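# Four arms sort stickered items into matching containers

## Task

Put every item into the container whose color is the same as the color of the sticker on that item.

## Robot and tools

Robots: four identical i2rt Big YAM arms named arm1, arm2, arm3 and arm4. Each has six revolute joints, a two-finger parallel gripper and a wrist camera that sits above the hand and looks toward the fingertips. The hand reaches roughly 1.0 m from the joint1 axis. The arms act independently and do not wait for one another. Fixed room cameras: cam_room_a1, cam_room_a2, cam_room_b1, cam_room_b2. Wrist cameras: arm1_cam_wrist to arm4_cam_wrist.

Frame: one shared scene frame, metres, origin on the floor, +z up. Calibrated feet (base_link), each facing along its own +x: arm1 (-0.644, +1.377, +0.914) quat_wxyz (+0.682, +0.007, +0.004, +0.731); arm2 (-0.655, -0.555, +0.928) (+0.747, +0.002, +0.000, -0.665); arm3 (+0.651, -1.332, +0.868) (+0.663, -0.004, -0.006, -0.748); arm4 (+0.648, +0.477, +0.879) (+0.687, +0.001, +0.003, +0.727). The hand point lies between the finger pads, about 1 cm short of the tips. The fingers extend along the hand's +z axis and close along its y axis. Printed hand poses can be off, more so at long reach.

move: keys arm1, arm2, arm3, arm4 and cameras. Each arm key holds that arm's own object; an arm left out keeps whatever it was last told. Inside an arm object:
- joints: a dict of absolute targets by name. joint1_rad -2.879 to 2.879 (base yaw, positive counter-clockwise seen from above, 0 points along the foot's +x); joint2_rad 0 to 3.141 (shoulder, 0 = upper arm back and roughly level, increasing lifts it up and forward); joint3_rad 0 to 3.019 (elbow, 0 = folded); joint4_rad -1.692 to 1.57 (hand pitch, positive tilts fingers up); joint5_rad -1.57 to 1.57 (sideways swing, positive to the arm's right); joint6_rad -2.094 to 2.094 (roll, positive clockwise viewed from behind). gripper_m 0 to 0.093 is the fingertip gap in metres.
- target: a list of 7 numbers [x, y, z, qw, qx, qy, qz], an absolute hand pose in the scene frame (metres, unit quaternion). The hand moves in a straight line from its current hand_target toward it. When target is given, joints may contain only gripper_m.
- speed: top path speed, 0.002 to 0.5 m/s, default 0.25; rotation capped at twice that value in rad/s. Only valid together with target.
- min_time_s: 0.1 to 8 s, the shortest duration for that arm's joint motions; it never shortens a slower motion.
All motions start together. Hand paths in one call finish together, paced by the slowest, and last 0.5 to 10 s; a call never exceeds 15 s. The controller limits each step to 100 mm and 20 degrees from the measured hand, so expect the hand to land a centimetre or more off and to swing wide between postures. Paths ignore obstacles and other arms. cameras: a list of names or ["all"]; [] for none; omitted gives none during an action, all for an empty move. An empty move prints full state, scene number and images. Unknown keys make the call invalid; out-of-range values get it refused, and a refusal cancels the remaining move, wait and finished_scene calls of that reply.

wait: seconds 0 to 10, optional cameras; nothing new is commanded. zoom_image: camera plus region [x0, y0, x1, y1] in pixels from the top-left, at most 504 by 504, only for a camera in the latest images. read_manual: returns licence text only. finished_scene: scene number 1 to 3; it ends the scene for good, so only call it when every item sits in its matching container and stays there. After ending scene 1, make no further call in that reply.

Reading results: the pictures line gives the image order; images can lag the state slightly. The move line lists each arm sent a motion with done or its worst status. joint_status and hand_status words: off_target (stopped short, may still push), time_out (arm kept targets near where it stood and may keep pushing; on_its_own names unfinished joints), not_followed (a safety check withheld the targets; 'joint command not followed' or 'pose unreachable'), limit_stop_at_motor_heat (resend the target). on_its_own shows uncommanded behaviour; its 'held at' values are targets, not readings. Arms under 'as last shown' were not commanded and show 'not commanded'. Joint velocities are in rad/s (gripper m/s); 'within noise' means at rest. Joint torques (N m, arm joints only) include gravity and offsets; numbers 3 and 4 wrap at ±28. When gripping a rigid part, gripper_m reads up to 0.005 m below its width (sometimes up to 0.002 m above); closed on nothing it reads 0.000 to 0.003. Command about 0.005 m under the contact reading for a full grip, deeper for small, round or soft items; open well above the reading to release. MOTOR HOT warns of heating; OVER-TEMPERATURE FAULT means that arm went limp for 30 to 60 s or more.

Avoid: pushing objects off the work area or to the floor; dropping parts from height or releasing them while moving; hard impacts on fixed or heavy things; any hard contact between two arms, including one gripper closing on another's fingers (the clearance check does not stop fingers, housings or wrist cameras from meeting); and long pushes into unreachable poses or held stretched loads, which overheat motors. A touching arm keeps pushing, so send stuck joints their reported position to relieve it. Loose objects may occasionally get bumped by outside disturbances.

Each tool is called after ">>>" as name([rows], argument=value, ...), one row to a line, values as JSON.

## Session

>>> move()

Scene clock: 0.00 s.
Joint torques (N m): no reading
Motor temperatures (°C): arm1=[21 23 27 23 21 21 21] | arm2=[23 24 26 22 22 20 23] | arm3=[24 23 24 23 24 23 23] | arm4=[22 22 23 22 24 21 24]
Heat: arm1: hottest joint3_rad 27 °C; arm2: hottest joint3_rad 26 °C; arm3: hottest joint1_rad 24 °C; arm4: hottest joint5_rad 24 °C.
Joint velocities: within noise
arm1.joint_positions: joint1_rad=-0.168 joint2_rad=+0.560 joint3_rad=+1.361 joint4_rad=-1.410 joint5_rad=+0.240 joint6_rad=+0.692 gripper_m=+0.09396
arm1.joint_status: not commanded
arm1.hand: x=-0.5739 y=+1.5732 z=+1.4376 quat_wxyz=(-0.303, +0.280, -0.837, -0.359) (m; scene frame)
arm1.hand_target: x=-0.5739 y=+1.5706 z=+1.4504 quat_wxyz=(-0.308, +0.276, -0.832, -0.370) (m; scene frame)
arm1.hand_status: not commanded
arm2.joint_positions: joint1_rad=+0.198 joint2_rad=+0.636 joint3_rad=+1.409 joint4_rad=-1.213 joint5_rad=-0.086 joint6_rad=-0.484 gripper_m=+0.09396
arm2.joint_status: not commanded
arm2.hand: x=-0.5635 y=-0.7948 z=+1.4992 quat_wxyz=(-0.373, -0.297, -0.790, +0.384) (m; scene frame)
arm2.hand_target: x=-0.5645 y=-0.7917 z=+1.5099 quat_wxyz=(-0.379, -0.294, -0.785, +0.392) (m; scene frame)
arm2.hand_status: not commanded
arm3.joint_positions: joint1_rad=+0.130 joint2_rad=+0.649 joint3_rad=+1.447 joint4_rad=-1.615 joint5_rad=+0.075 joint6_rad=+0.392 gripper_m=+0.09396
arm3.joint_status: not commanded
arm3.hand: x=+0.6387 y=-1.5222 z=+1.3768 quat_wxyz=(-0.293, -0.776, -0.507, +0.235) (m; scene frame)
arm3.hand_target: x=+0.6387 y=-1.5210 z=+1.3861 quat_wxyz=(-0.302, -0.772, -0.504, +0.241) (m; scene frame)
arm3.hand_status: not commanded
arm4.joint_positions: joint1_rad=+0.147 joint2_rad=+0.586 joint3_rad=+1.324 joint4_rad=-1.592 joint5_rad=+0.245 joint6_rad=+0.670 gripper_m=+0.09396
arm4.joint_status: not commanded
arm4.hand: x=+0.6543 y=+0.6697 z=+1.3488 quat_wxyz=(-0.224, +0.451, -0.815, -0.287) (m; scene frame)
arm4.hand_target: x=+0.6546 y=+0.6685 z=+1.3591 quat_wxyz=(-0.227, +0.447, -0.812, -0.299) (m; scene frame)
arm4.hand_status: not commanded
pictures: arm1_cam_wrist, arm2_cam_wrist, arm3_cam_wrist, arm4_cam_wrist, cam_room_a1, cam_room_a2, cam_room_b1, cam_room_b2
Images, in order (width x height): arm1_cam_wrist 672x504, arm2_cam_wrist 672x504, arm3_cam_wrist 672x504, arm4_cam_wrist 672x504, cam_room_a1 672x504, cam_room_a2 672x504, cam_room_b1 672x504, cam_room_b2 672x504.

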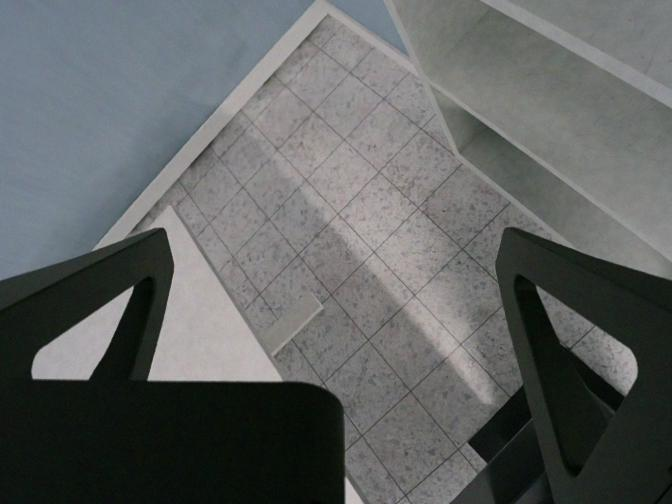

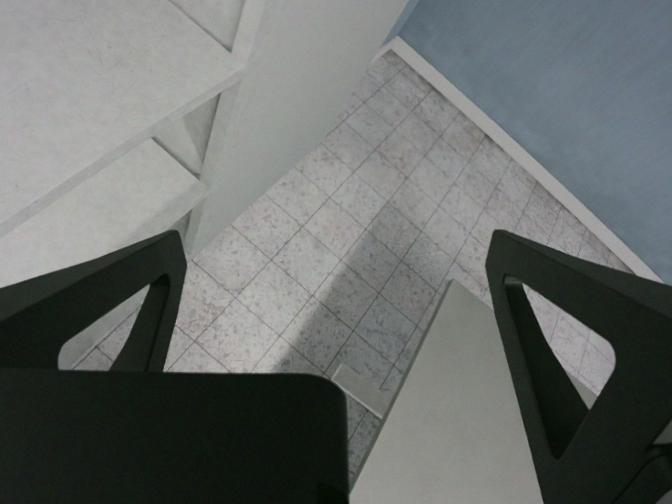

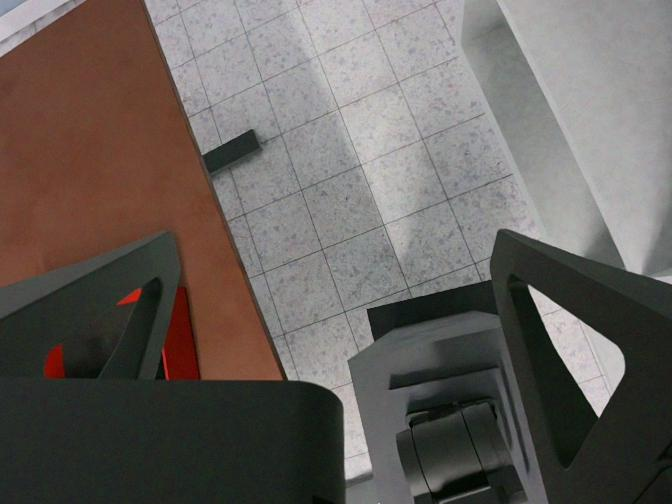

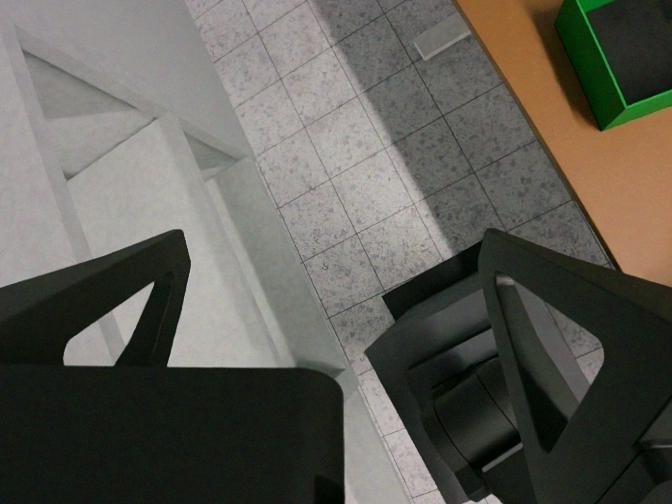

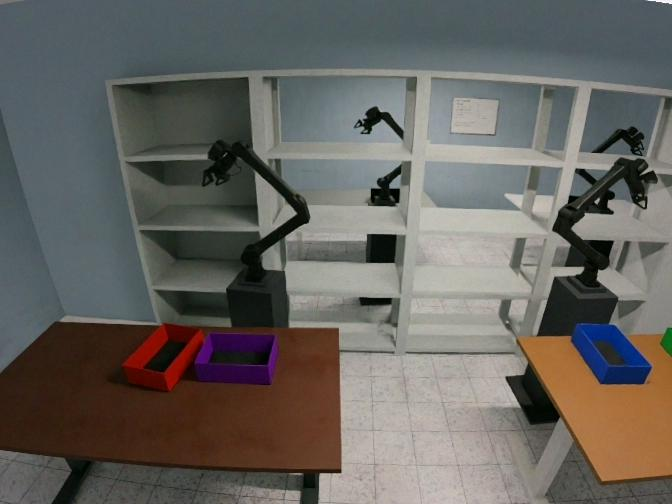

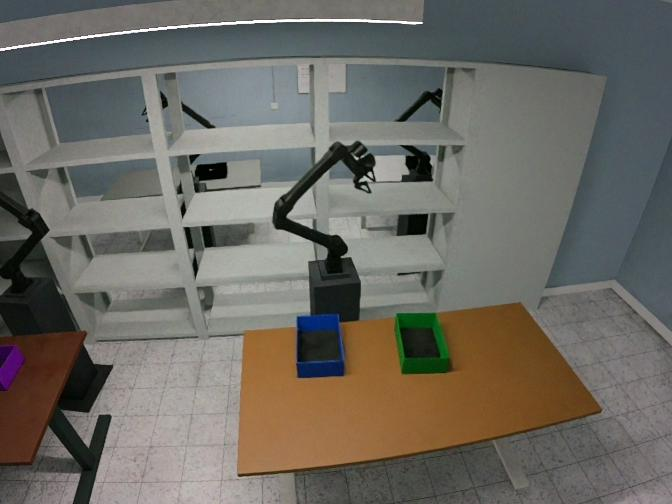

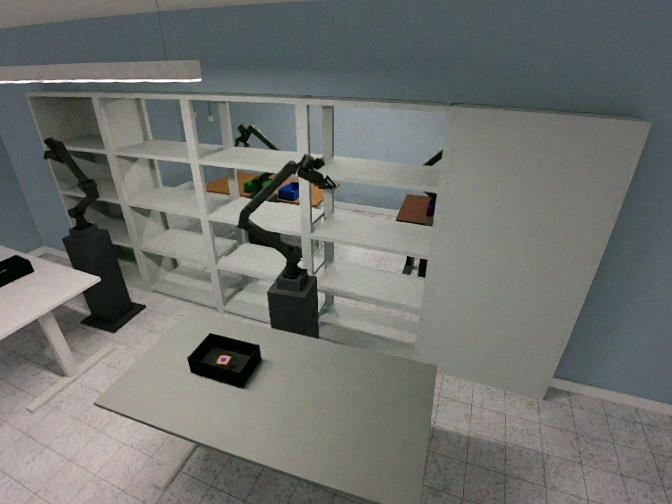

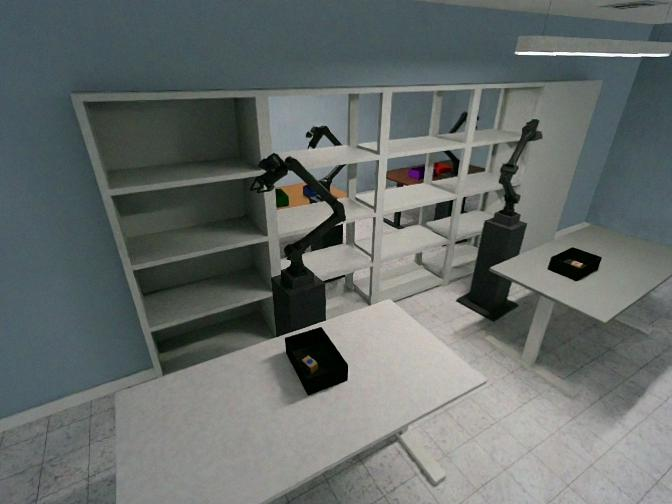

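>>> zoom_image(camera="cam_room_b1", region=[170, 310, 290, 410])

>>> zoom_image(camera="cam_room_b2", region=[260, 310, 380, 410])

Scaled by 4.200.

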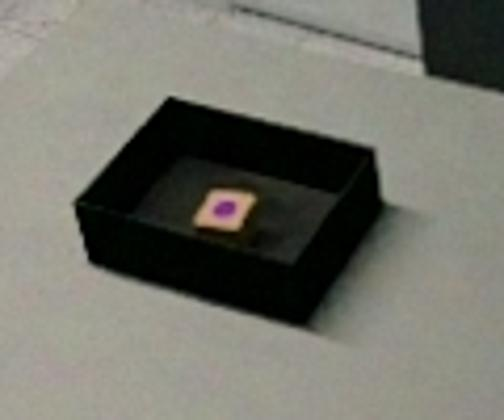

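Scaled by 4.200.

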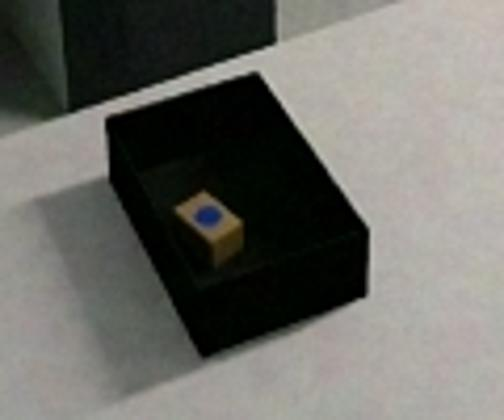

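>>> move(arm1={"joints":{"joint1_rad":1.4,"joint2_rad":1.3,"joint3_rad":1.5,"joint4_rad":-1.0,"joint5_rad":0,"joint6_rad":0},"min_time_s":2.2}, arm2={"joints":{"joint1_rad":-1.756,"joint2_rad":1.3,"joint3_rad":1.5,"joint4_rad":-1.0,"joint5_rad":0,"joint6_rad":0},"min_time_s":2.2}, arm3={"joints":{"joint1_rad":1.65,"joint2_rad":1.3,"joint3_rad":1.5,"joint4_rad":-1.0,"joint5_rad":0,"joint6_rad":0},"min_time_s":2.2}, arm4={"joints":{"joint1_rad":-1.6,"joint2_rad":1.3,"joint3_rad":1.5,"joint4_rad":-1.0,"joint5_rad":0,"joint6_rad":0},"min_time_s":2.2}, cameras=["arm1_cam_wrist","arm2_cam_wrist","arm3_cam_wrist","arm4_cam_wrist"])

Scene clock: 17.23 s.
Joint torques (N m): arm1=[-2.43 -9.05 17.66 2.17 0.01 -0.05] | arm2=[1.44 -11.81 16.98 2.88 0.04 0.2] | arm3=[1.03 -12.63 13.93 1.94 0.05 -0.13] | arm4=[0.85 -11.63 13.05 1.72 0.01 -0.08]
Motor temperatures (°C): arm1=[21 24 30 23 21 21 21] | arm2=[23 24 29 22 22 20 23] | arm3=[24 23 26 23 24 23 23] | arm4=[22 22 27 22 24 21 24]
Heat: arm1: hottest joint3_rad 30 °C; arm2: hottest joint3_rad 29 °C; arm3: hottest joint3_rad 26 °C; arm4: hottest joint3_rad 27 °C.
move: arm1 done; arm2 done; arm3 done; arm4 done
Joint velocities: within noise
arm1.joint_positions: joint1_rad=+1.407 joint2_rad=+1.305 joint3_rad=+1.434 joint4_rad=-1.020 joint5_rad=+0.000 joint6_rad=+0.009 gripper_m=+0.09398
arm1.joint_status: all done
arm1.hand: x=-1.1582 y=+1.4262 z=+1.2920 quat_wxyz=(-0.015, +0.939, -0.049, -0.340) (m; scene frame)
arm1.hand_target: x=-1.1676 y=+1.4308 z=+1.3338 quat_wxyz=(-0.020, +0.923, -0.047, -0.383) (m; scene frame)
arm1.hand_status: not commanded
arm2.joint_positions: joint1_rad=-1.765 joint2_rad=+1.293 joint3_rad=+1.436 joint4_rad=-1.020 joint5_rad=-0.001 joint6_rad=-0.015 gripper_m=+0.09398
arm2.joint_status: all done
arm2.hand: x=-1.1742 y=-0.5161 z=+1.3045 quat_wxyz=(+0.017, -0.940, +0.028, +0.339) (m; scene frame)
arm2.hand_target: x=-1.1877 y=-0.5197 z=+1.3387 quat_wxyz=(+0.014, -0.926, +0.031, +0.375) (m; scene frame)
arm2.hand_status: not commanded
arm3.joint_positions: joint1_rad=+1.652 joint2_rad=+1.304 joint3_rad=+1.447 joint4_rad=-1.015 joint5_rad=+0.000 joint6_rad=+0.008 gripper_m=+0.09398
arm3.joint_status: all done
arm3.hand: x=+1.1753 y=-1.3476 z=+1.2468 quat_wxyz=(-0.343, -0.020, -0.939, +0.012) (m; scene frame)
arm3.hand_target: x=+1.1832 y=-1.3486 z=+1.2799 quat_wxyz=(-0.377, -0.017, -0.926, +0.014) (m; scene frame)
arm3.hand_status: not commanded
arm4.joint_positions: joint1_rad=-1.606 joint2_rad=+1.296 joint3_rad=+1.445 joint4_rad=-1.018 joint5_rad=+0.003 joint6_rad=+0.015 gripper_m=+0.09397
arm4.joint_status: all done
arm4.hand: x=+1.1720 y=+0.4885 z=+1.2573 quat_wxyz=(-0.342, +0.003, -0.940, -0.003) (m; scene frame)
arm4.hand_target: x=+1.1828 y=+0.4928 z=+1.2882 quat_wxyz=(-0.374, +0.013, -0.927, -0.004) (m; scene frame)
arm4.hand_status: not commanded
pictures: arm1_cam_wrist, arm2_cam_wrist, arm3_cam_wrist, arm4_cam_wrist
Images, in order (width x height): arm1_cam_wrist 672x504, arm2_cam_wrist 672x504, arm3_cam_wrist 672x504, arm4_cam_wrist 672x504.

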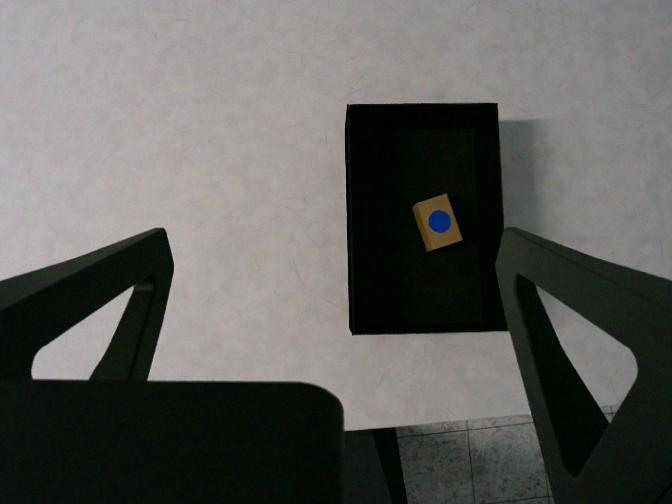

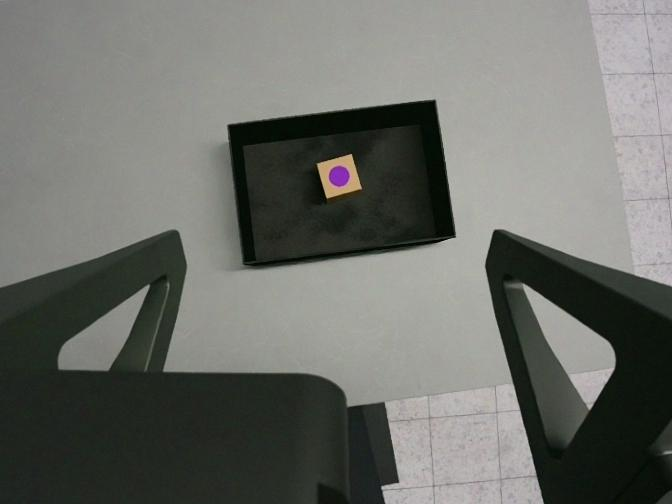

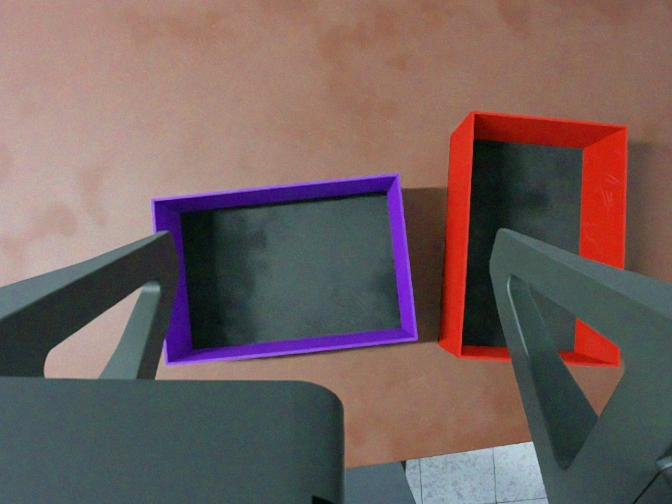

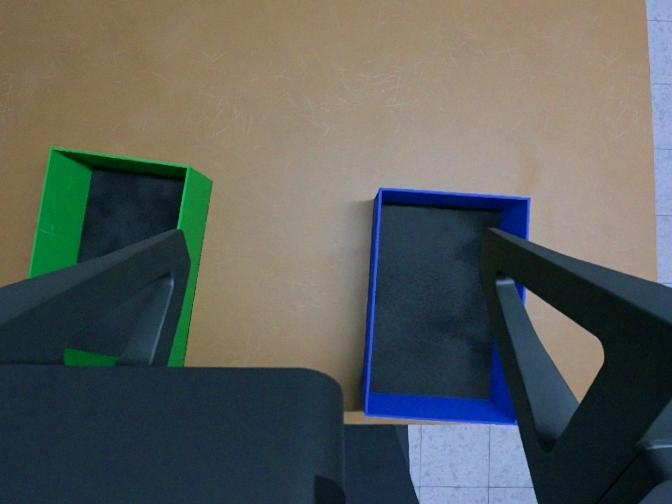

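>>> move(arm1={"target":[-1.215,1.586,0.87,0.0132,0.9863,0.1002,-0.1298],"speed":0.3}, arm2={"target":[-1.325,-0.499,0.87,0.0110,0.9878,0.0838,-0.13],"speed":0.3}, arm3={"joints":{"joint1_rad":-1.99,"joint2_rad":0.75,"joint3_rad":1.43,"joint4_rad":-1.5,"joint5_rad":0,"joint6_rad":0},"min_time_s":5}, arm4={"joints":{"joint1_rad":0.911,"joint2_rad":0.75,"joint3_rad":1.43,"joint4_rad":-1.5,"joint5_rad":0,"joint6_rad":0},"min_time_s":4}, cameras=["arm1_cam_wrist","arm2_cam_wrist"])

Scene clock: 45.87 s.
Joint torques (N m): arm1=[-2.32 -16.44 12.4 1.09 -0.12 -0.1] | arm2=[-0.09 -21.83 12.94 1.1 -0.28 -0.09] | arm3=[0.5 -1.32 7.6 1.07 0 -0.11] | arm4=[0.85 -0.97 7.42 0.8 0.04 -0.13]
Motor temperatures (°C): arm1=[21 24 36 23 21 21 21] | arm2=[23 25 35 22 22 20 23] | arm3=[24 24 31 23 24 23 23] | arm4=[22 22 31 22 24 21 24]
Heat: arm1: hottest joint3_rad 36 °C; arm2: hottest joint3_rad 35 °C; arm3: hottest joint3_rad 31 °C; arm4: hottest joint3_rad 31 °C.
move: arm1 off_target; arm2 off_target; arm3 done; arm4 done
Joint velocities: within noise
arm1.joint_positions: joint1_rad=+1.117 joint2_rad=+2.074 joint3_rad=+1.329 joint4_rad=-0.689 joint5_rad=-0.141 joint6_rad=-0.569 gripper_m=+0.09398
arm1.joint_status: not commanded
arm1.hand: x=-1.1897 y=+1.5723 z=+0.8496 quat_wxyz=(+0.029, +0.990, +0.097, -0.100) (m; scene frame)
arm1.hand_target: x=-1.2137 y=+1.5856 z=+0.8709 quat_wxyz=(+0.013, +0.986, +0.100, -0.130) (m; scene frame)
arm1.hand_status: off_target (0.035 m and 3.9 deg from the pose sent, 0.455 m and 30.3 deg at the start)
arm2.joint_positions: joint1_rad=-1.780 joint2_rad=+2.169 joint3_rad=+1.527 joint4_rad=-0.707 joint5_rad=-0.068 joint6_rad=-0.246 gripper_m=+0.09398
arm2.joint_status: not commanded
arm2.hand: x=-1.3049 y=-0.5067 z=+0.8618 quat_wxyz=(-0.013, -0.990, -0.080, +0.114) (m; scene frame)
arm2.hand_target: x=-1.3240 y=-0.4989 z=+0.8704 quat_wxyz=(-0.011, -0.988, -0.084, +0.130) (m; scene frame)
arm2.hand_status: off_target (0.023 m and 2.0 deg from the pose sent, 0.460 m and 28.0 deg at the start)
arm3.joint_positions: joint1_rad=-1.979 joint2_rad=+0.753 joint3_rad=+1.436 joint4_rad=-1.494 joint5_rad=+0.001 joint6_rad=+0.006 gripper_m=+0.09400
arm3.joint_status: all done
arm3.hand: x=+0.4269 y=-1.1934 z=+1.3655 quat_wxyz=(+0.090, -0.897, +0.248, +0.356) (m; scene frame)
arm3.hand_target: x=+0.4300 y=-1.1922 z=+1.3626 quat_wxyz=(+0.092, -0.897, +0.251, +0.351) (m; scene frame)
arm3.hand_status: not commanded
arm4.joint_positions: joint1_rad=+0.909 joint2_rad=+0.754 joint3_rad=+1.432 joint4_rad=-1.489 joint5_rad=+0.002 joint6_rad=+0.013 gripper_m=+0.09398
arm4.joint_status: all done
arm4.hand: x=+0.4365 y=+0.6279 z=+1.3787 quat_wxyz=(-0.107, +0.884, -0.284, -0.356) (m; scene frame)
arm4.hand_target: x=+0.4386 y=+0.6254 z=+1.3768 quat_wxyz=(-0.107, +0.888, -0.277, -0.352) (m; scene frame)
arm4.hand_status: not commanded
pictures: arm1_cam_wrist, arm2_cam_wrist
Images, in order (width x height): arm1_cam_wrist 672x504, arm2_cam_wrist 672x504.

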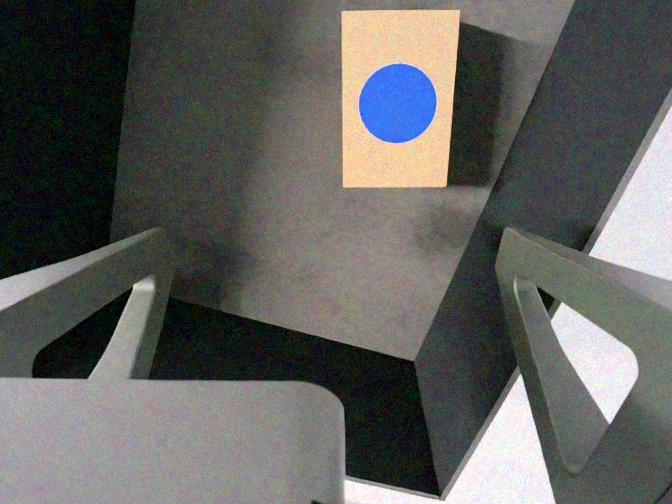

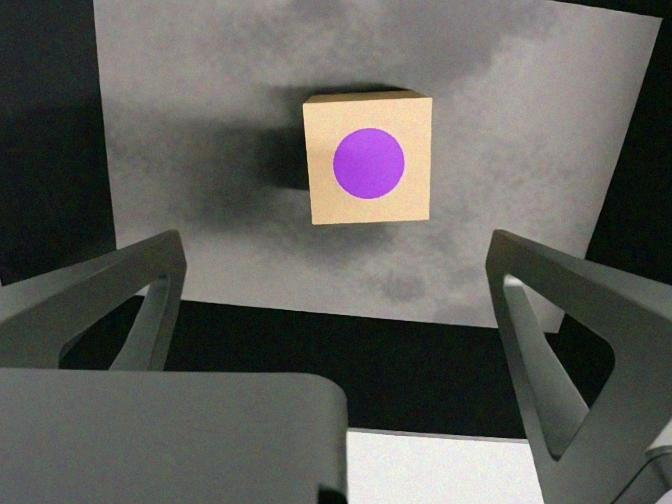

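>>> move(arm1={"target":[-1.2514,1.6055,0.815,0.0132,0.9863,0.1002,-0.1298],"speed":0.15,"joints":{"gripper_m":0.073}}, arm2={"target":[-1.335,-0.486,0.808,0.0134,0.9861,0.1019,-0.1298],"speed":0.15}, cameras=["arm1_cam_wrist","arm2_cam_wrist"])

Scene clock: 70.53 s.
Joint torques (N m): arm1=[-2.84 -18.2 12.01 1.18 -0.15 -0.08] | arm2=[0.26 -22.3 12.23 1.73 -0.3 -0.09] | arm3=[0.56 -1.2 7.58 1.11 0.01 -0.11] | arm4=[0.79 -0.67 7.49 0.77 0.02 -0.09]
Motor temperatures (°C): arm1=[21 26 36 23 21 21 21] | arm2=[23 25 36 22 22 20 23] | arm3=[24 23 29 23 24 23 23] | arm4=[22 22 32 22 24 21 24]
Heat: arm1: hottest joint3_rad 36 °C; arm2: hottest joint3_rad 36 °C; arm3: hottest joint3_rad 29 °C; arm4: hottest joint3_rad 32 °C.
move: arm1 off_target; arm2 off_target
Joint velocities: within noise
arm1.joint_positions: joint1_rad=+1.115 joint2_rad=+2.240 joint3_rad=+1.470 joint4_rad=-0.657 joint5_rad=-0.141 joint6_rad=-0.576 gripper_m=+0.07306
arm1.joint_status: all done
arm1.hand: x=-1.2285 y=+1.5891 z=+0.7994 quat_wxyz=(+0.027, +0.989, +0.100, -0.104) (m; scene frame)
arm1.hand_target: x=-1.2502 y=+1.6052 z=+0.8160 quat_wxyz=(+0.013, +0.986, +0.100, -0.130) (m; scene frame)
arm1.hand_status: off_target (0.032 m and 3.4 deg from the pose sent, 0.078 m and 3.9 deg at the start)
arm2.joint_positions: joint1_rad=-1.804 joint2_rad=+2.291 joint3_rad=+1.571 joint4_rad=-0.644 joint5_rad=-0.083 joint6_rad=-0.302 gripper_m=+0.09398
arm2.joint_status: not commanded
arm2.hand: x=-1.3125 y=-0.4919 z=+0.8033 quat_wxyz=(-0.017, -0.989, -0.096, +0.108) (m; scene frame)
arm2.hand_target: x=-1.3338 y=-0.4861 z=+0.8086 quat_wxyz=(-0.013, -0.986, -0.102, +0.130) (m; scene frame)
arm2.hand_status: off_target (0.024 m and 2.6 deg from the pose sent, 0.065 m and 3.1 deg at the start)
arm3, arm4: as last shown
pictures: arm1_cam_wrist, arm2_cam_wrist
Images, in order (width x height): arm1_cam_wrist 672x504, arm2_cam_wrist 672x504.

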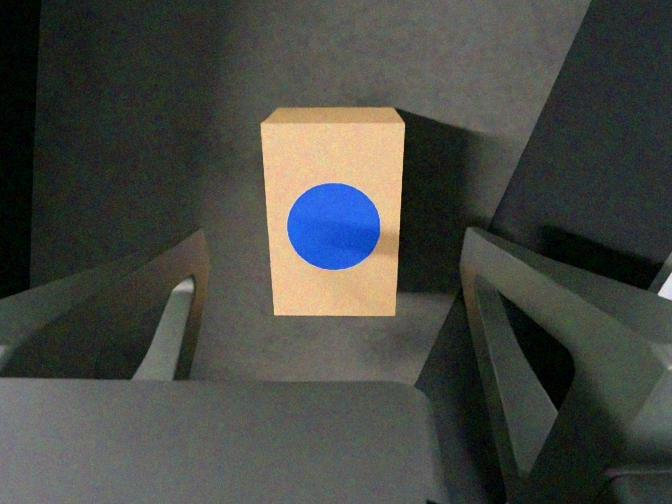

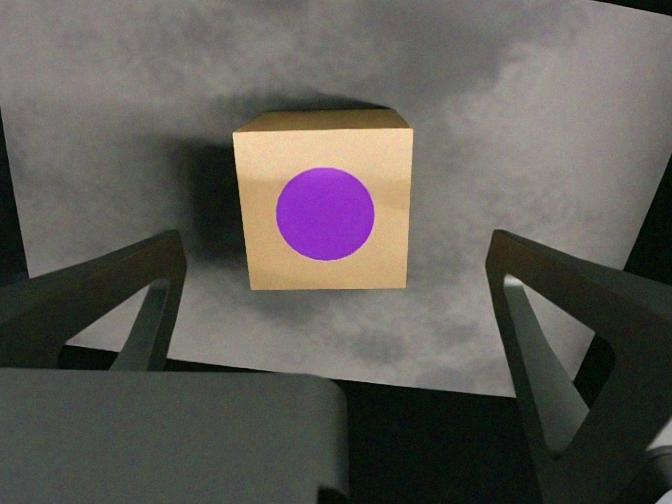

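>>> move(arm1={"target":[-1.2515,1.6065,0.754,0.0132,0.9863,0.1002,-0.1298],"speed":0.12}, arm2={"target":[-1.3365,-0.490,0.745,0.0134,0.9861,0.1019,-0.1298],"speed":0.12}, cameras=["arm1_cam_wrist","arm2_cam_wrist"])

Scene clock: 78.00 s.
Joint torques (N m): arm1=[-2.9 -18.43 11.28 1.28 -0.05 -0.06] | arm2=[0.73 -22.65 11.4 1.83 -0.24 -0.03] | arm3=[0.56 -1.08 7.54 1.13 0 -0.12] | arm4=[0.91 -0.56 7.35 0.9 0.03 -0.07]
Motor temperatures (°C): arm1=[21 26 35 23 21 21 21] | arm2=[23 25 35 22 22 20 23] | arm3=[24 23 29 23 24 23 23] | arm4=[22 22 32 22 24 21 24]
Heat: arm1: hottest joint3_rad 35 °C; arm2: hottest joint3_rad 35 °C; arm3: hottest joint3_rad 29 °C; arm4: hottest joint3_rad 32 °C.
move: arm1 off_target; arm2 off_target
Joint velocities: within noise
arm1.joint_positions: joint1_rad=+1.115 joint2_rad=+2.346 joint3_rad=+1.482 joint4_rad=-0.561 joint5_rad=-0.145 joint6_rad=-0.578 gripper_m=+0.07304
arm1.joint_status: not commanded
arm1.hand: x=-1.2287 y=+1.5888 z=+0.7427 quat_wxyz=(+0.028, +0.989, +0.100, -0.105) (m; scene frame)
arm1.hand_target: x=-1.2503 y=+1.6061 z=+0.7552 quat_wxyz=(+0.013, +0.986, +0.100, -0.130) (m; scene frame)
arm1.hand_status: off_target (0.031 m and 3.3 deg from the pose sent, 0.054 m and 3.4 deg at the start)
arm2.joint_positions: joint1_rad=-1.804 joint2_rad=+2.404 joint3_rad=+1.598 joint4_rad=-0.553 joint5_rad=-0.083 joint6_rad=-0.302 gripper_m=+0.09398
arm2.joint_status: not commanded
arm2.hand: x=-1.3157 y=-0.4913 z=+0.7442 quat_wxyz=(-0.017, -0.989, -0.097, +0.110) (m; scene frame)
arm2.hand_target: x=-1.3357 y=-0.4901 z=+0.7459 quat_wxyz=(-0.013, -0.986, -0.102, +0.130) (m; scene frame)
arm2.hand_status: off_target (0.021 m and 2.4 deg from the pose sent, 0.063 m and 2.6 deg at the start)
arm3, arm4: as last shown
pictures: arm1_cam_wrist, arm2_cam_wrist
Images, in order (width x height): arm1_cam_wrist 672x504, arm2_cam_wrist 672x504.

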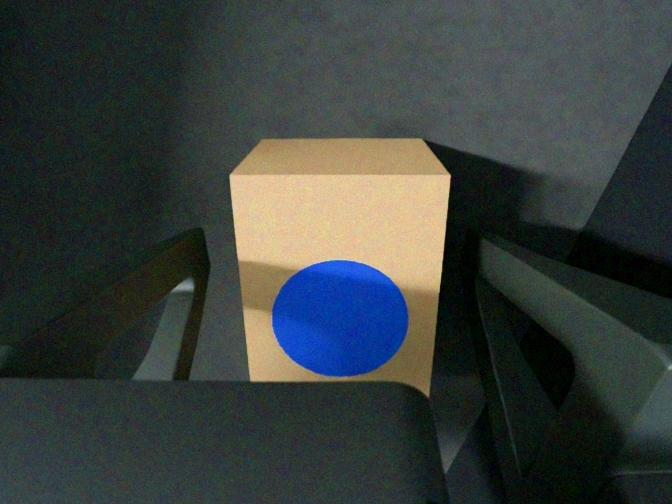

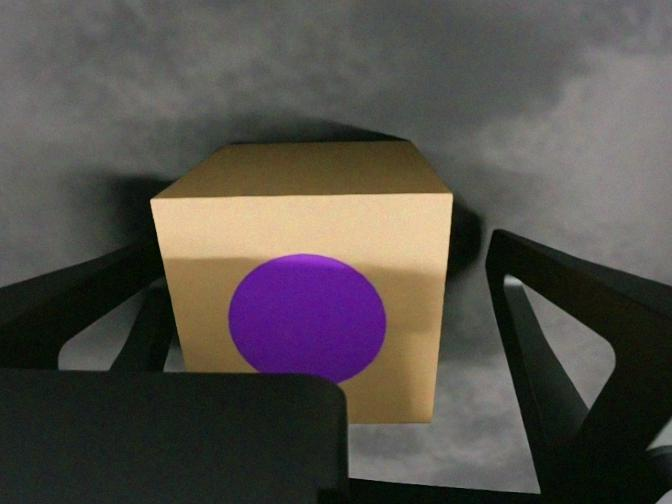

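>>> move(arm1={"joints":{"gripper_m":0.042}}, arm2={"joints":{"gripper_m":0.047}})

>>> move(arm1={"target":[-1.21,1.58,0.98,0.0132,0.9863,0.1002,-0.1298],"speed":0.25}, arm2={"target":[-1.29,-0.49,0.98,0.0134,0.9861,0.1019,-0.1298],"speed":0.25}, cameras=["arm1_cam_wrist","arm2_cam_wrist"])

Scene clock: 86.10 s.
Joint torques (N m): arm1=[-3.14 -18.02 11.26 1.14 -0.09 -0.02] | arm2=[0.79 -22.65 11.37 1.81 -0.21 -0.01] | arm3=[0.56 -1.2 7.57 1.13 0 -0.11] | arm4=[0.91 -1.03 7.31 0.88 0.03 -0.09]
Motor temperatures (°C): arm1=[21 26 34 23 21 21 21] | arm2=[23 26 34 22 22 20 23] | arm3=[24 23 29 23 24 23 23] | arm4=[22 22 32 22 24 21 24]
Heat: arm1: hottest joint3_rad 34 °C; arm2: hottest joint3_rad 34 °C; arm3: hottest joint3_rad 29 °C; arm4: hottest joint3_rad 32 °C.
move: arm1 done; arm2 off_target
Joint velocities: within noise
arm1.joint_positions: joint1_rad=+1.114 joint2_rad=+2.346 joint3_rad=+1.482 joint4_rad=-0.561 joint5_rad=-0.144 joint6_rad=-0.579 gripper_m=+0.04406
arm1.joint_status: all done
arm1.hand: x=-1.2290 y=+1.5893 z=+0.7429 quat_wxyz=(+0.028, +0.989, +0.100, -0.105) (m; scene frame)
arm1.hand_target: x=-1.2503 y=+1.6061 z=+0.7552 quat_wxyz=(+0.013, +0.986, +0.100, -0.130) (m; scene frame)
arm1.hand_status: not commanded
arm2.joint_positions: joint1_rad=-1.804 joint2_rad=+2.404 joint3_rad=+1.598 joint4_rad=-0.552 joint5_rad=-0.083 joint6_rad=-0.302 gripper_m=+0.05284
arm2.joint_status: gripper_m off_target (ended at +0.05287, target +0.04700)
arm2.hand: x=-1.3160 y=-0.4914 z=+0.7443 quat_wxyz=(-0.017, -0.989, -0.097, +0.111) (m; scene frame)
arm2.hand_target: x=-1.3357 y=-0.4901 z=+0.7459 quat_wxyz=(-0.013, -0.986, -0.102, +0.130) (m; scene frame)
arm2.hand_status: not commanded
arm3, arm4: as last shown
pictures: none

Scene clock: 87.77 s.
Joint torques (N m): arm1=[-1.49 -16.73 10.52 0.47 -0.1 0.11] | arm2=[-0.03 -22.01 9.37 0.76 -0.31 -0.09] | arm3=[0.56 -1.2 7.54 1.07 0 -0.11] | arm4=[1.44 -0.67 7.35 0.72 0.02 -0.08]
Motor temperatures (°C): arm1=[21 26 34 23 21 21 21] | arm2=[23 26 34 22 22 20 23] | arm3=[24 23 29 23 24 23 23] | arm4=[22 22 32 22 24 21 24]
Heat: arm1: hottest joint3_rad 34 °C; arm2: hottest joint3_rad 34 °C; arm3: hottest joint3_rad 29 °C; arm4: hottest joint3_rad 32 °C.
move: arm1 done; arm2 done
Joint velocities: within noise
arm1.joint_positions: joint1_rad=+1.114 joint2_rad=+1.911 joint3_rad=+1.437 joint4_rad=-0.899 joint5_rad=-0.142 joint6_rad=-0.579 gripper_m=+0.04406
arm1.joint_status: not commanded
arm1.hand: x=-1.2079 y=+1.5819 z=+0.9722 quat_wxyz=(+0.015, +0.987, +0.102, -0.127) (m; scene frame)
arm1.hand_target: x=-1.2100 y=+1.5799 z=+0.9800 quat_wxyz=(+0.013, +0.986, +0.100, -0.130) (m; scene frame)
arm1.hand_status: done (0.008 m and 0.4 deg from the pose sent, 0.238 m and 3.3 deg at the start)
arm2.joint_positions: joint1_rad=-1.804 joint2_rad=+1.967 joint3_rad=+1.540 joint4_rad=-0.874 joint5_rad=-0.084 joint6_rad=-0.305 gripper_m=+0.05284
arm2.joint_status: not commanded
arm2.hand: x=-1.2966 y=-0.4946 z=+0.9840 quat_wxyz=(-0.011, -0.985, -0.099, +0.139) (m; scene frame)
arm2.hand_target: x=-1.2900 y=-0.4901 z=+0.9801 quat_wxyz=(-0.013, -0.986, -0.102, +0.130) (m; scene frame)
arm2.hand_status: done (0.009 m and 1.1 deg from the pose sent, 0.237 m and 2.3 deg at the start)
arm3, arm4: as last shown
pictures: arm1_cam_wrist, arm2_cam_wrist
Images, in order (width x height): arm1_cam_wrist 672x504, arm2_cam_wrist 672x504.

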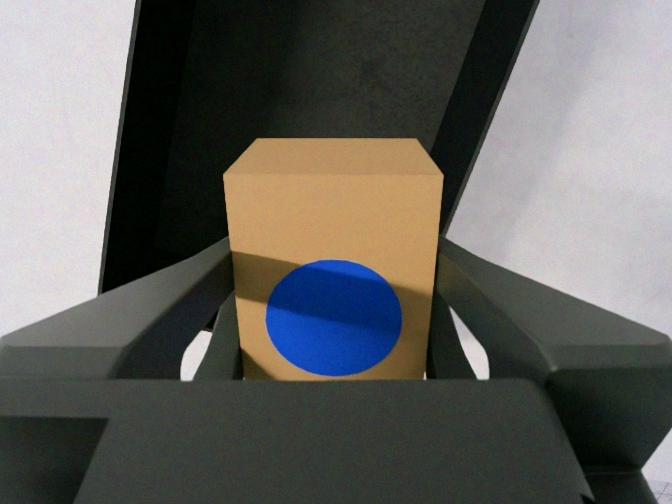

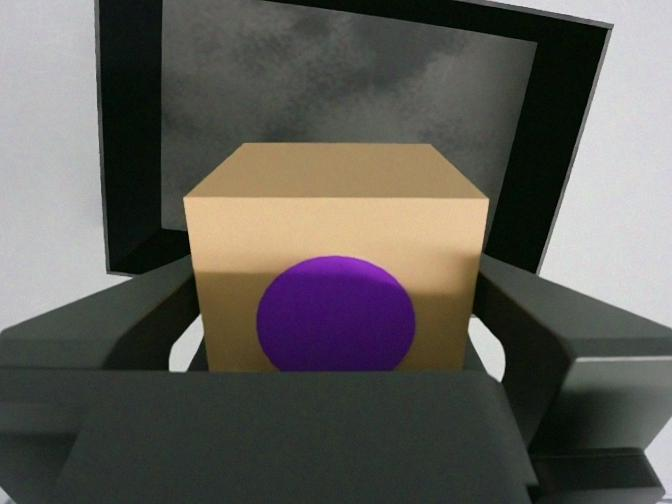

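>>> move(arm1={"joints":{"joint1_rad":-2.255,"joint2_rad":0.75,"joint3_rad":1.43,"joint4_rad":-1.5,"joint5_rad":0,"joint6_rad":0,"gripper_m":0.039},"min_time_s":5}, arm2={"joints":{"joint1_rad":0.921,"joint2_rad":0.75,"joint3_rad":1.43,"joint4_rad":-1.5,"joint5_rad":0,"joint6_rad":0},"min_time_s":5})

>>> move(arm1={"target":[-0.317,1.146,1.13,-0.1079,-0.3013,-0.9468,0.0343],"speed":0.3}, arm2={"target":[-0.311,-0.759,1.13,-0.1149,-0.2623,-0.9567,0.0315],"speed":0.3})

>>> move(arm1={"target":[-0.025,0.94,1.07,-0.1079,-0.3013,-0.9468,0.0343],"speed":0.25}, arm2={"target":[-0.02,-0.93,1.07,-0.1149,-0.2623,-0.9567,0.0315],"speed":0.25}, cameras=["arm1_cam_wrist","arm2_cam_wrist"])

Scene clock: 105.47 s.
Joint torques (N m): arm1=[-1.96 2.49 9.63 1.13 0.04 0.07] | arm2=[1.03 -1.26 8.65 1.69 0.15 0.21] | arm3=[0.5 -1.38 7.56 1.16 0 -0.11] | arm4=[1.14 -0.79 7.38 0.83 0.05 -0.1]
Motor temperatures (°C): arm1=[21 26 33 23 21 21 22] | arm2=[23 27 33 22 22 20 24] | arm3=[24 23 28 23 24 23 23] | arm4=[22 22 32 22 24 21 24]
Heat: arm1: hottest joint3_rad 33 °C; arm2: hottest joint3_rad 33 °C; arm3: hottest joint3_rad 28 °C; arm4: hottest joint3_rad 32 °C.
move: arm1 off_target; arm2 done
Joint velocities: within noise
arm1.joint_positions: joint1_rad=-2.249 joint2_rad=+0.748 joint3_rad=+1.429 joint4_rad=-1.491 joint5_rad=+0.000 joint6_rad=-0.009 gripper_m=+0.04406
arm1.joint_status: gripper_m off_target (ended at +0.04407, target +0.03900); the others done
arm1.hand: x=-0.4245 y=+1.2278 z=+1.4089 quat_wxyz=(-0.346, -0.274, -0.890, +0.114) (m; scene frame)
arm1.hand_target: x=-0.4263 y=+1.2271 z=+1.4075 quat_wxyz=(-0.342, -0.281, -0.889, +0.112) (m; scene frame)
arm1.hand_status: not commanded
arm2.joint_positions: joint1_rad=+0.917 joint2_rad=+0.750 joint3_rad=+1.441 joint4_rad=-1.488 joint5_rad=-0.004 joint6_rad=-0.015 gripper_m=+0.05285
arm2.joint_status: all done
arm2.hand: x=-0.4338 y=-0.6890 z=+1.4324 quat_wxyz=(-0.364, -0.239, -0.895, +0.100) (m; scene frame)
arm2.hand_target: x=-0.4346 y=-0.6880 z=+1.4253 quat_wxyz=(-0.354, -0.246, -0.897, +0.095) (m; scene frame)
arm2.hand_status: not commanded
arm3, arm4: as last shown
pictures: none

Scene clock: 107.23 s.
Joint torques (N m): arm1=[-2.61 -8.12 11.9 1.32 -0.06 0.11] | arm2=[1.38 -11.52 10.56 1.83 0.11 0.22] | arm3=[0.56 -1.38 7.58 1.13 0 -0.11] | arm4=[0.73 -0.91 7.32 0.79 0.01 -0.09]
Motor temperatures (°C): arm1=[21 26 33 23 21 21 22] | arm2=[23 27 33 22 22 20 24] | arm3=[24 23 28 23 24 23 23] | arm4=[22 22 32 22 24 21 24]
Heat: arm1: hottest joint3_rad 33 °C; arm2: hottest joint3_rad 33 °C; arm3: hottest joint3_rad 28 °C; arm4: hottest joint3_rad 32 °C.
move: arm1 off_target; arm2 done
Joint velocities: within noise
arm1.joint_positions: joint1_rad=-2.251 joint2_rad=+1.245 joint3_rad=+1.093 joint4_rad=-1.219 joint5_rad=-0.006 joint6_rad=-0.009 gripper_m=+0.04406
arm1.joint_status: not commanded
arm1.hand: x=-0.3195 y=+1.1524 z=+1.1184 quat_wxyz=(-0.088, -0.295, -0.951, +0.028) (m; scene frame)
arm1.hand_target: x=-0.3172 y=+1.1461 z=+1.1302 quat_wxyz=(-0.108, -0.301, -0.947, +0.034) (m; scene frame)
arm1.hand_status: off_target (0.013 m and 2.5 deg from the pose sent, 0.310 m and 29.8 deg at the start)
arm2.joint_positions: joint1_rad=+0.917 joint2_rad=+1.255 joint3_rad=+1.068 joint4_rad=-1.169 joint5_rad=+0.002 joint6_rad=-0.011 gripper_m=+0.05285
arm2.joint_status: not commanded
arm2.hand: x=-0.3146 y=-0.7597 z=+1.1267 quat_wxyz=(-0.104, -0.259, -0.960, +0.028) (m; scene frame)
arm2.hand_target: x=-0.3111 y=-0.7590 z=+1.1300 quat_wxyz=(-0.115, -0.262, -0.958, +0.031) (m; scene frame)
arm2.hand_status: done (0.005 m and 1.4 deg from the pose sent, 0.334 m and 30.6 deg at the start)
arm3, arm4: as last shown
pictures: none

Scene clock: 109.67 s.
Joint torques (N m): arm1=[-2.26 -20.95 16.76 0.43 0.01 0.14] | arm2=[1.32 -23.41 16.31 0.64 0.11 0.2] | arm3=[0.38 -1.14 7.61 1.1 0 -0.12] | arm4=[1.03 -0.97 7.35 0.75 0.03 -0.09]
Motor temperatures (°C): arm1=[21 26 34 23 21 21 22] | arm2=[23 27 33 22 22 20 24] | arm3=[24 23 28 23 24 23 23] | arm4=[22 22 32 22 24 21 24]
Heat: arm1: hottest joint3_rad 34 °C; arm2: hottest joint3_rad 33 °C; arm3: hottest joint3_rad 28 °C; arm4: hottest joint3_rad 32 °C.
move: arm1 off_target; arm2 off_target
Joint velocities: within noise
arm1.joint_positions: joint1_rad=-2.251 joint2_rad=+2.248 joint3_rad=+2.253 joint4_rad=-1.385 joint5_rad=-0.006 joint6_rad=-0.009 gripper_m=+0.04406
arm1.joint_status: not commanded
arm1.hand: x=-0.0344 y=+0.9519 z=+1.0453 quat_wxyz=(-0.084, -0.295, -0.951, +0.027) (m; scene frame)
arm1.hand_target: x=-0.0264 y=+0.9408 z=+1.0703 quat_wxyz=(-0.109, -0.301, -0.947, +0.035) (m; scene frame)
arm1.hand_status: off_target (0.029 m and 3.0 deg from the pose sent, 0.366 m and 2.6 deg at the start)
arm2.joint_positions: joint1_rad=+0.917 joint2_rad=+2.163 joint3_rad=+2.072 joint4_rad=-1.269 joint5_rad=+0.002 joint6_rad=-0.011 gripper_m=+0.05285
arm2.joint_status: not commanded
arm2.hand: x=-0.0354 y=-0.9257 z=+1.0578 quat_wxyz=(-0.102, -0.259, -0.960, +0.027) (m; scene frame)
arm2.hand_target: x=-0.0210 y=-0.9295 z=+1.0701 quat_wxyz=(-0.116, -0.262, -0.957, +0.032) (m; scene frame)
arm2.hand_status: off_target (0.020 m and 1.7 deg from the pose sent, 0.345 m and 1.4 deg at the start)
arm3, arm4: as last shown
pictures: arm1_cam_wrist, arm2_cam_wrist
Images, in order (width x height): arm1_cam_wrist 672x504, arm2_cam_wrist 672x504.

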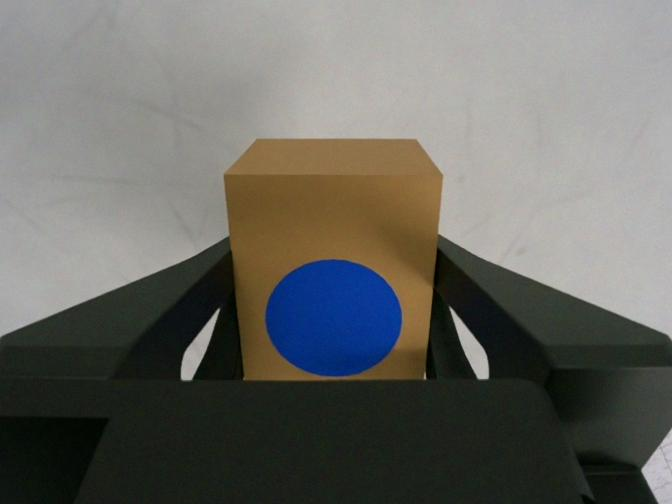

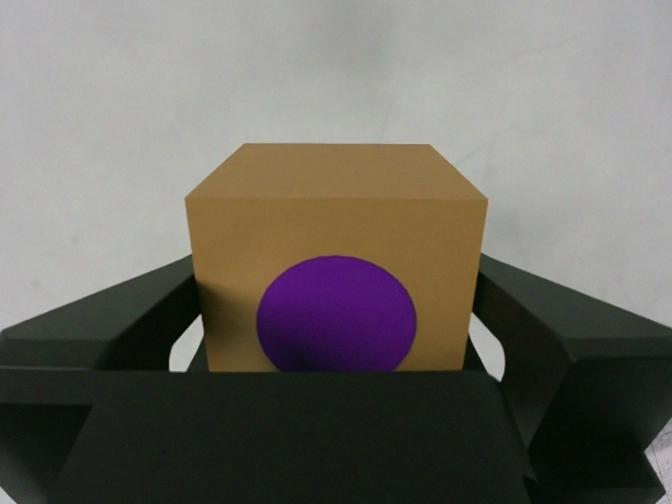

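>>> move(arm1={"target":[-0.025,0.938,1.033,-0.1079,-0.3013,-0.9468,0.0343],"speed":0.1}, arm2={"target":[-0.018,-0.932,1.025,-0.1149,-0.2623,-0.9567,0.0315],"speed":0.1})

Scene clock: 115.07 s.
Joint torques (N m): arm1=[-2.55 -20.31 11.17 1.44 -0.05 0.1] | arm2=[1.32 -22.71 10.44 1.96 0.11 0.19] | arm3=[0.56 -1.14 7.56 1.11 0 -0.11] | arm4=[0.85 -0.79 7.41 0.75 0.02 -0.08]
Motor temperatures (°C): arm1=[21 26 35 23 21 21 22] | arm2=[23 27 34 22 22 20 24] | arm3=[24 23 28 23 24 23 23] | arm4=[22 22 32 22 24 21 24]
Heat: arm1: hottest joint3_rad 35 °C; arm2: hottest joint3_rad 34 °C; arm3: hottest joint3_rad 28 °C; arm4: hottest joint3_rad 32 °C.
move: arm1 done; arm2 off_target
Joint velocities: within noise
arm1.joint_positions: joint1_rad=-2.251 joint2_rad=+2.251 joint3_rad=+2.239 joint4_rad=-1.325 joint5_rad=-0.006 joint6_rad=-0.009 gripper_m=+0.04406
arm1.joint_status: not commanded
arm1.hand: x=-0.0254 y=+0.9456 z=+1.0398 quat_wxyz=(-0.105, -0.294, -0.949, +0.034) (m; scene frame)
arm1.hand_target: x=-0.0253 y=+0.9381 z=+1.0331 quat_wxyz=(-0.108, -0.301, -0.947, +0.034) (m; scene frame)
arm1.hand_status: done (0.010 m and 0.9 deg from the pose sent, 0.021 m and 3.0 deg at the start)
arm2.joint_positions: joint1_rad=+0.917 joint2_rad=+2.183 joint3_rad=+2.072 joint4_rad=-1.204 joint5_rad=+0.002 joint6_rad=-0.011 gripper_m=+0.05285
arm2.joint_status: not commanded
arm2.hand: x=-0.0220 y=-0.9336 z=+1.0475 quat_wxyz=(-0.123, -0.258, -0.958, +0.034) (m; scene frame)
arm2.hand_target: x=-0.0187 y=-0.9317 z=+1.0252 quat_wxyz=(-0.115, -0.262, -0.958, +0.032) (m; scene frame)
arm2.hand_status: off_target (0.023 m and 1.1 deg from the pose sent, 0.038 m and 1.7 deg at the start)
arm3.joint_positions: joint1_rad=-1.979 joint2_rad=+0.753 joint3_rad=+1.436 joint4_rad=-1.494 joint5_rad=+0.001 joint6_rad=+0.006 gripper_m=+0.09400
arm3.joint_status: not commanded
arm3.hand: x=+0.4269 y=-1.1934 z=+1.3655 quat_wxyz=(+0.090, -0.897, +0.248, +0.356) (m; scene frame)
arm3.hand_target: x=+0.4300 y=-1.1922 z=+1.3626 quat_wxyz=(+0.092, -0.897, +0.251, +0.351) (m; scene frame)
arm3.hand_status: not commanded
arm4.joint_positions: joint1_rad=+0.909 joint2_rad=+0.754 joint3_rad=+1.432 joint4_rad=-1.489 joint5_rad=+0.002 joint6_rad=+0.013 gripper_m=+0.09398
arm4.joint_status: not commanded
arm4.hand: x=+0.4365 y=+0.6279 z=+1.3787 quat_wxyz=(-0.107, +0.884, -0.284, -0.356) (m; scene frame)
arm4.hand_target: x=+0.4386 y=+0.6254 z=+1.3768 quat_wxyz=(-0.107, +0.888, -0.277, -0.352) (m; scene frame)
arm4.hand_status: not commanded
pictures: none

>>> move(arm1={"target":[-0.025,0.938,1.012,-0.1079,-0.3013,-0.9468,0.0343],"speed":0.08}, arm2={"target":[-0.018,-0.932,1.0,-0.1079,-0.2627,-0.9569,0.0296],"speed":0.08})

>>> move(arm1={"target":[-0.025,0.938,1.0,-0.1079,-0.3013,-0.9468,0.0343],"speed":0.06}, arm2={"target":[-0.018,-0.932,0.988,-0.1079,-0.2627,-0.9569,0.0296],"speed":0.06}, cameras=["arm1_cam_wrist","arm2_cam_wrist"])

Scene clock: 121.40 s.
Joint torques (N m): arm1=[-2.78 -20.19 11.29 1.52 0.01 0.11] | arm2=[1.32 -23.47 10.19 1.95 0.11 0.2] | arm3=[0.56 -1.2 7.57 1.13 0.01 -0.11] | arm4=[1.03 -1.08 7.35 0.68 0.02 -0.11]
Motor temperatures (°C): arm1=[21 27 35 23 21 21 22] | arm2=[23 28 34 22 22 20 24] | arm3=[24 23 28 23 24 23 23] | arm4=[22 22 32 22 24 21 24]
Heat: arm1: hottest joint3_rad 35 °C; arm2: hottest joint3_rad 34 °C; arm3: hottest joint3_rad 28 °C; arm4: hottest joint3_rad 32 °C.
move: arm1 done; arm2 off_target
Joint velocities: within noise
arm1.joint_positions: joint1_rad=-2.251 joint2_rad=+2.256 joint3_rad=+2.193 joint4_rad=-1.273 joint5_rad=-0.006 joint6_rad=-0.009 gripper_m=+0.04406
arm1.joint_status: not commanded
arm1.hand: x=-0.0254 y=+0.9453 z=+1.0185 quat_wxyz=(-0.104, -0.294, -0.949, +0.034) (m; scene frame)
arm1.hand_target: x=-0.0253 y=+0.9381 z=+1.0119 quat_wxyz=(-0.108, -0.301, -0.947, +0.034) (m; scene frame)
arm1.hand_status: done (0.010 m and 0.9 deg from the pose sent, 0.029 m and 0.9 deg at the start)
arm2.joint_positions: joint1_rad=+0.917 joint2_rad=+2.210 joint3_rad=+2.054 joint4_rad=-1.174 joint5_rad=+0.002 joint6_rad=-0.011 gripper_m=+0.05285
arm2.joint_status: not commanded
arm2.hand: x=-0.0208 y=-0.9342 z=+1.0219 quat_wxyz=(-0.116, -0.259, -0.958, +0.032) (m; scene frame)
arm2.hand_target: x=-0.0186 y=-0.9318 z=+1.0003 quat_wxyz=(-0.108, -0.263, -0.958, +0.030) (m; scene frame)
arm2.hand_status: off_target (0.022 m and 1.1 deg from the pose sent, 0.048 m and 1.9 deg at the start)
arm3, arm4: as last shown
pictures: none

Scene clock: 122.37 s.
Joint torques (N m): arm1=[-2.67 -20.07 10.35 1.63 -0.09 0.11] | arm2=[1.08 -23 9.89 1.95 0.11 0.21] | arm3=[0.56 -1.2 7.6 1.11 0 -0.11] | arm4=[0.85 -1.44 7.47 0.83 0 -0.08]
Motor temperatures (°C): arm1=[21 27 35 23 21 21 22] | arm2=[23 28 34 22 22 20 24] | arm3=[24 23 28 23 24 23 23] | arm4=[22 22 32 22 24 21 24]
Heat: arm1: hottest joint3_rad 35 °C; arm2: hottest joint3_rad 34 °C; arm3: hottest joint3_rad 28 °C; arm4: hottest joint3_rad 32 °C.
move: arm1 off_target; arm2 off_target
Joint velocities: within noise
arm1.joint_positions: joint1_rad=-2.251 joint2_rad=+2.256 joint3_rad=+2.177 joint4_rad=-1.249 joint5_rad=-0.006 joint6_rad=-0.009 gripper_m=+0.04406
arm1.joint_status: not commanded
arm1.hand: x=-0.0241 y=+0.9444 z=+1.0131 quat_wxyz=(-0.109, -0.294, -0.949, +0.035) (m; scene frame)
arm1.hand_target: x=-0.0254 y=+0.9382 z=+1.0000 quat_wxyz=(-0.108, -0.301, -0.947, +0.034) (m; scene frame)
arm1.hand_status: off_target (0.015 m and 0.8 deg from the pose sent, 0.020 m and 0.9 deg at the start)
arm2.joint_positions: joint1_rad=+0.917 joint2_rad=+2.211 joint3_rad=+2.038 joint4_rad=-1.147 joint5_rad=+0.002 joint6_rad=-0.011 gripper_m=+0.05285
arm2.joint_status: not commanded
arm2.hand: x=-0.0196 y=-0.9349 z=+1.0154 quat_wxyz=(-0.120, -0.258, -0.958, +0.033) (m; scene frame)
arm2.hand_target: x=-0.0188 y=-0.9317 z=+0.9884 quat_wxyz=(-0.108, -0.263, -0.958, +0.030) (m; scene frame)
arm2.hand_status: off_target (0.028 m and 1.6 deg from the pose sent, 0.034 m and 1.1 deg at the start)
arm3, arm4: as last shown
pictures: arm1_cam_wrist, arm2_cam_wrist
Images, in order (width x height): arm1_cam_wrist 672x504, arm2_cam_wrist 672x504.

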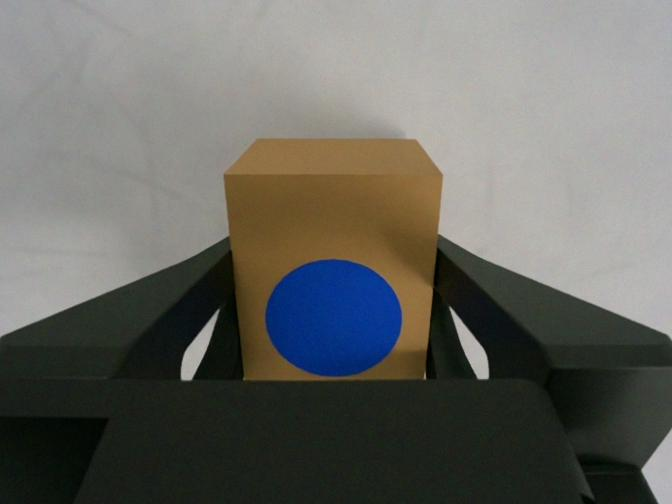

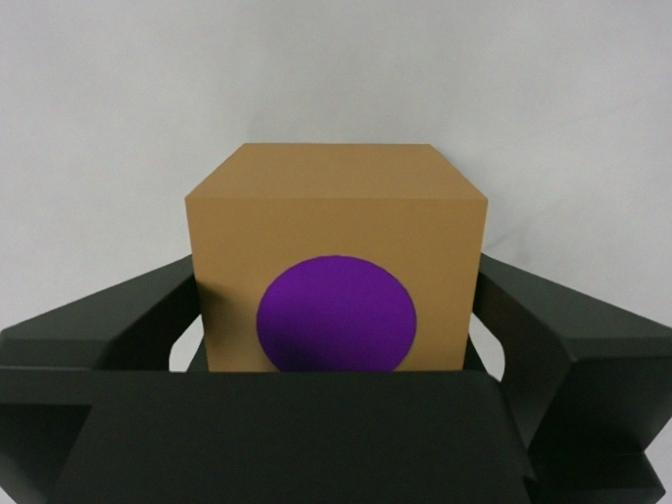

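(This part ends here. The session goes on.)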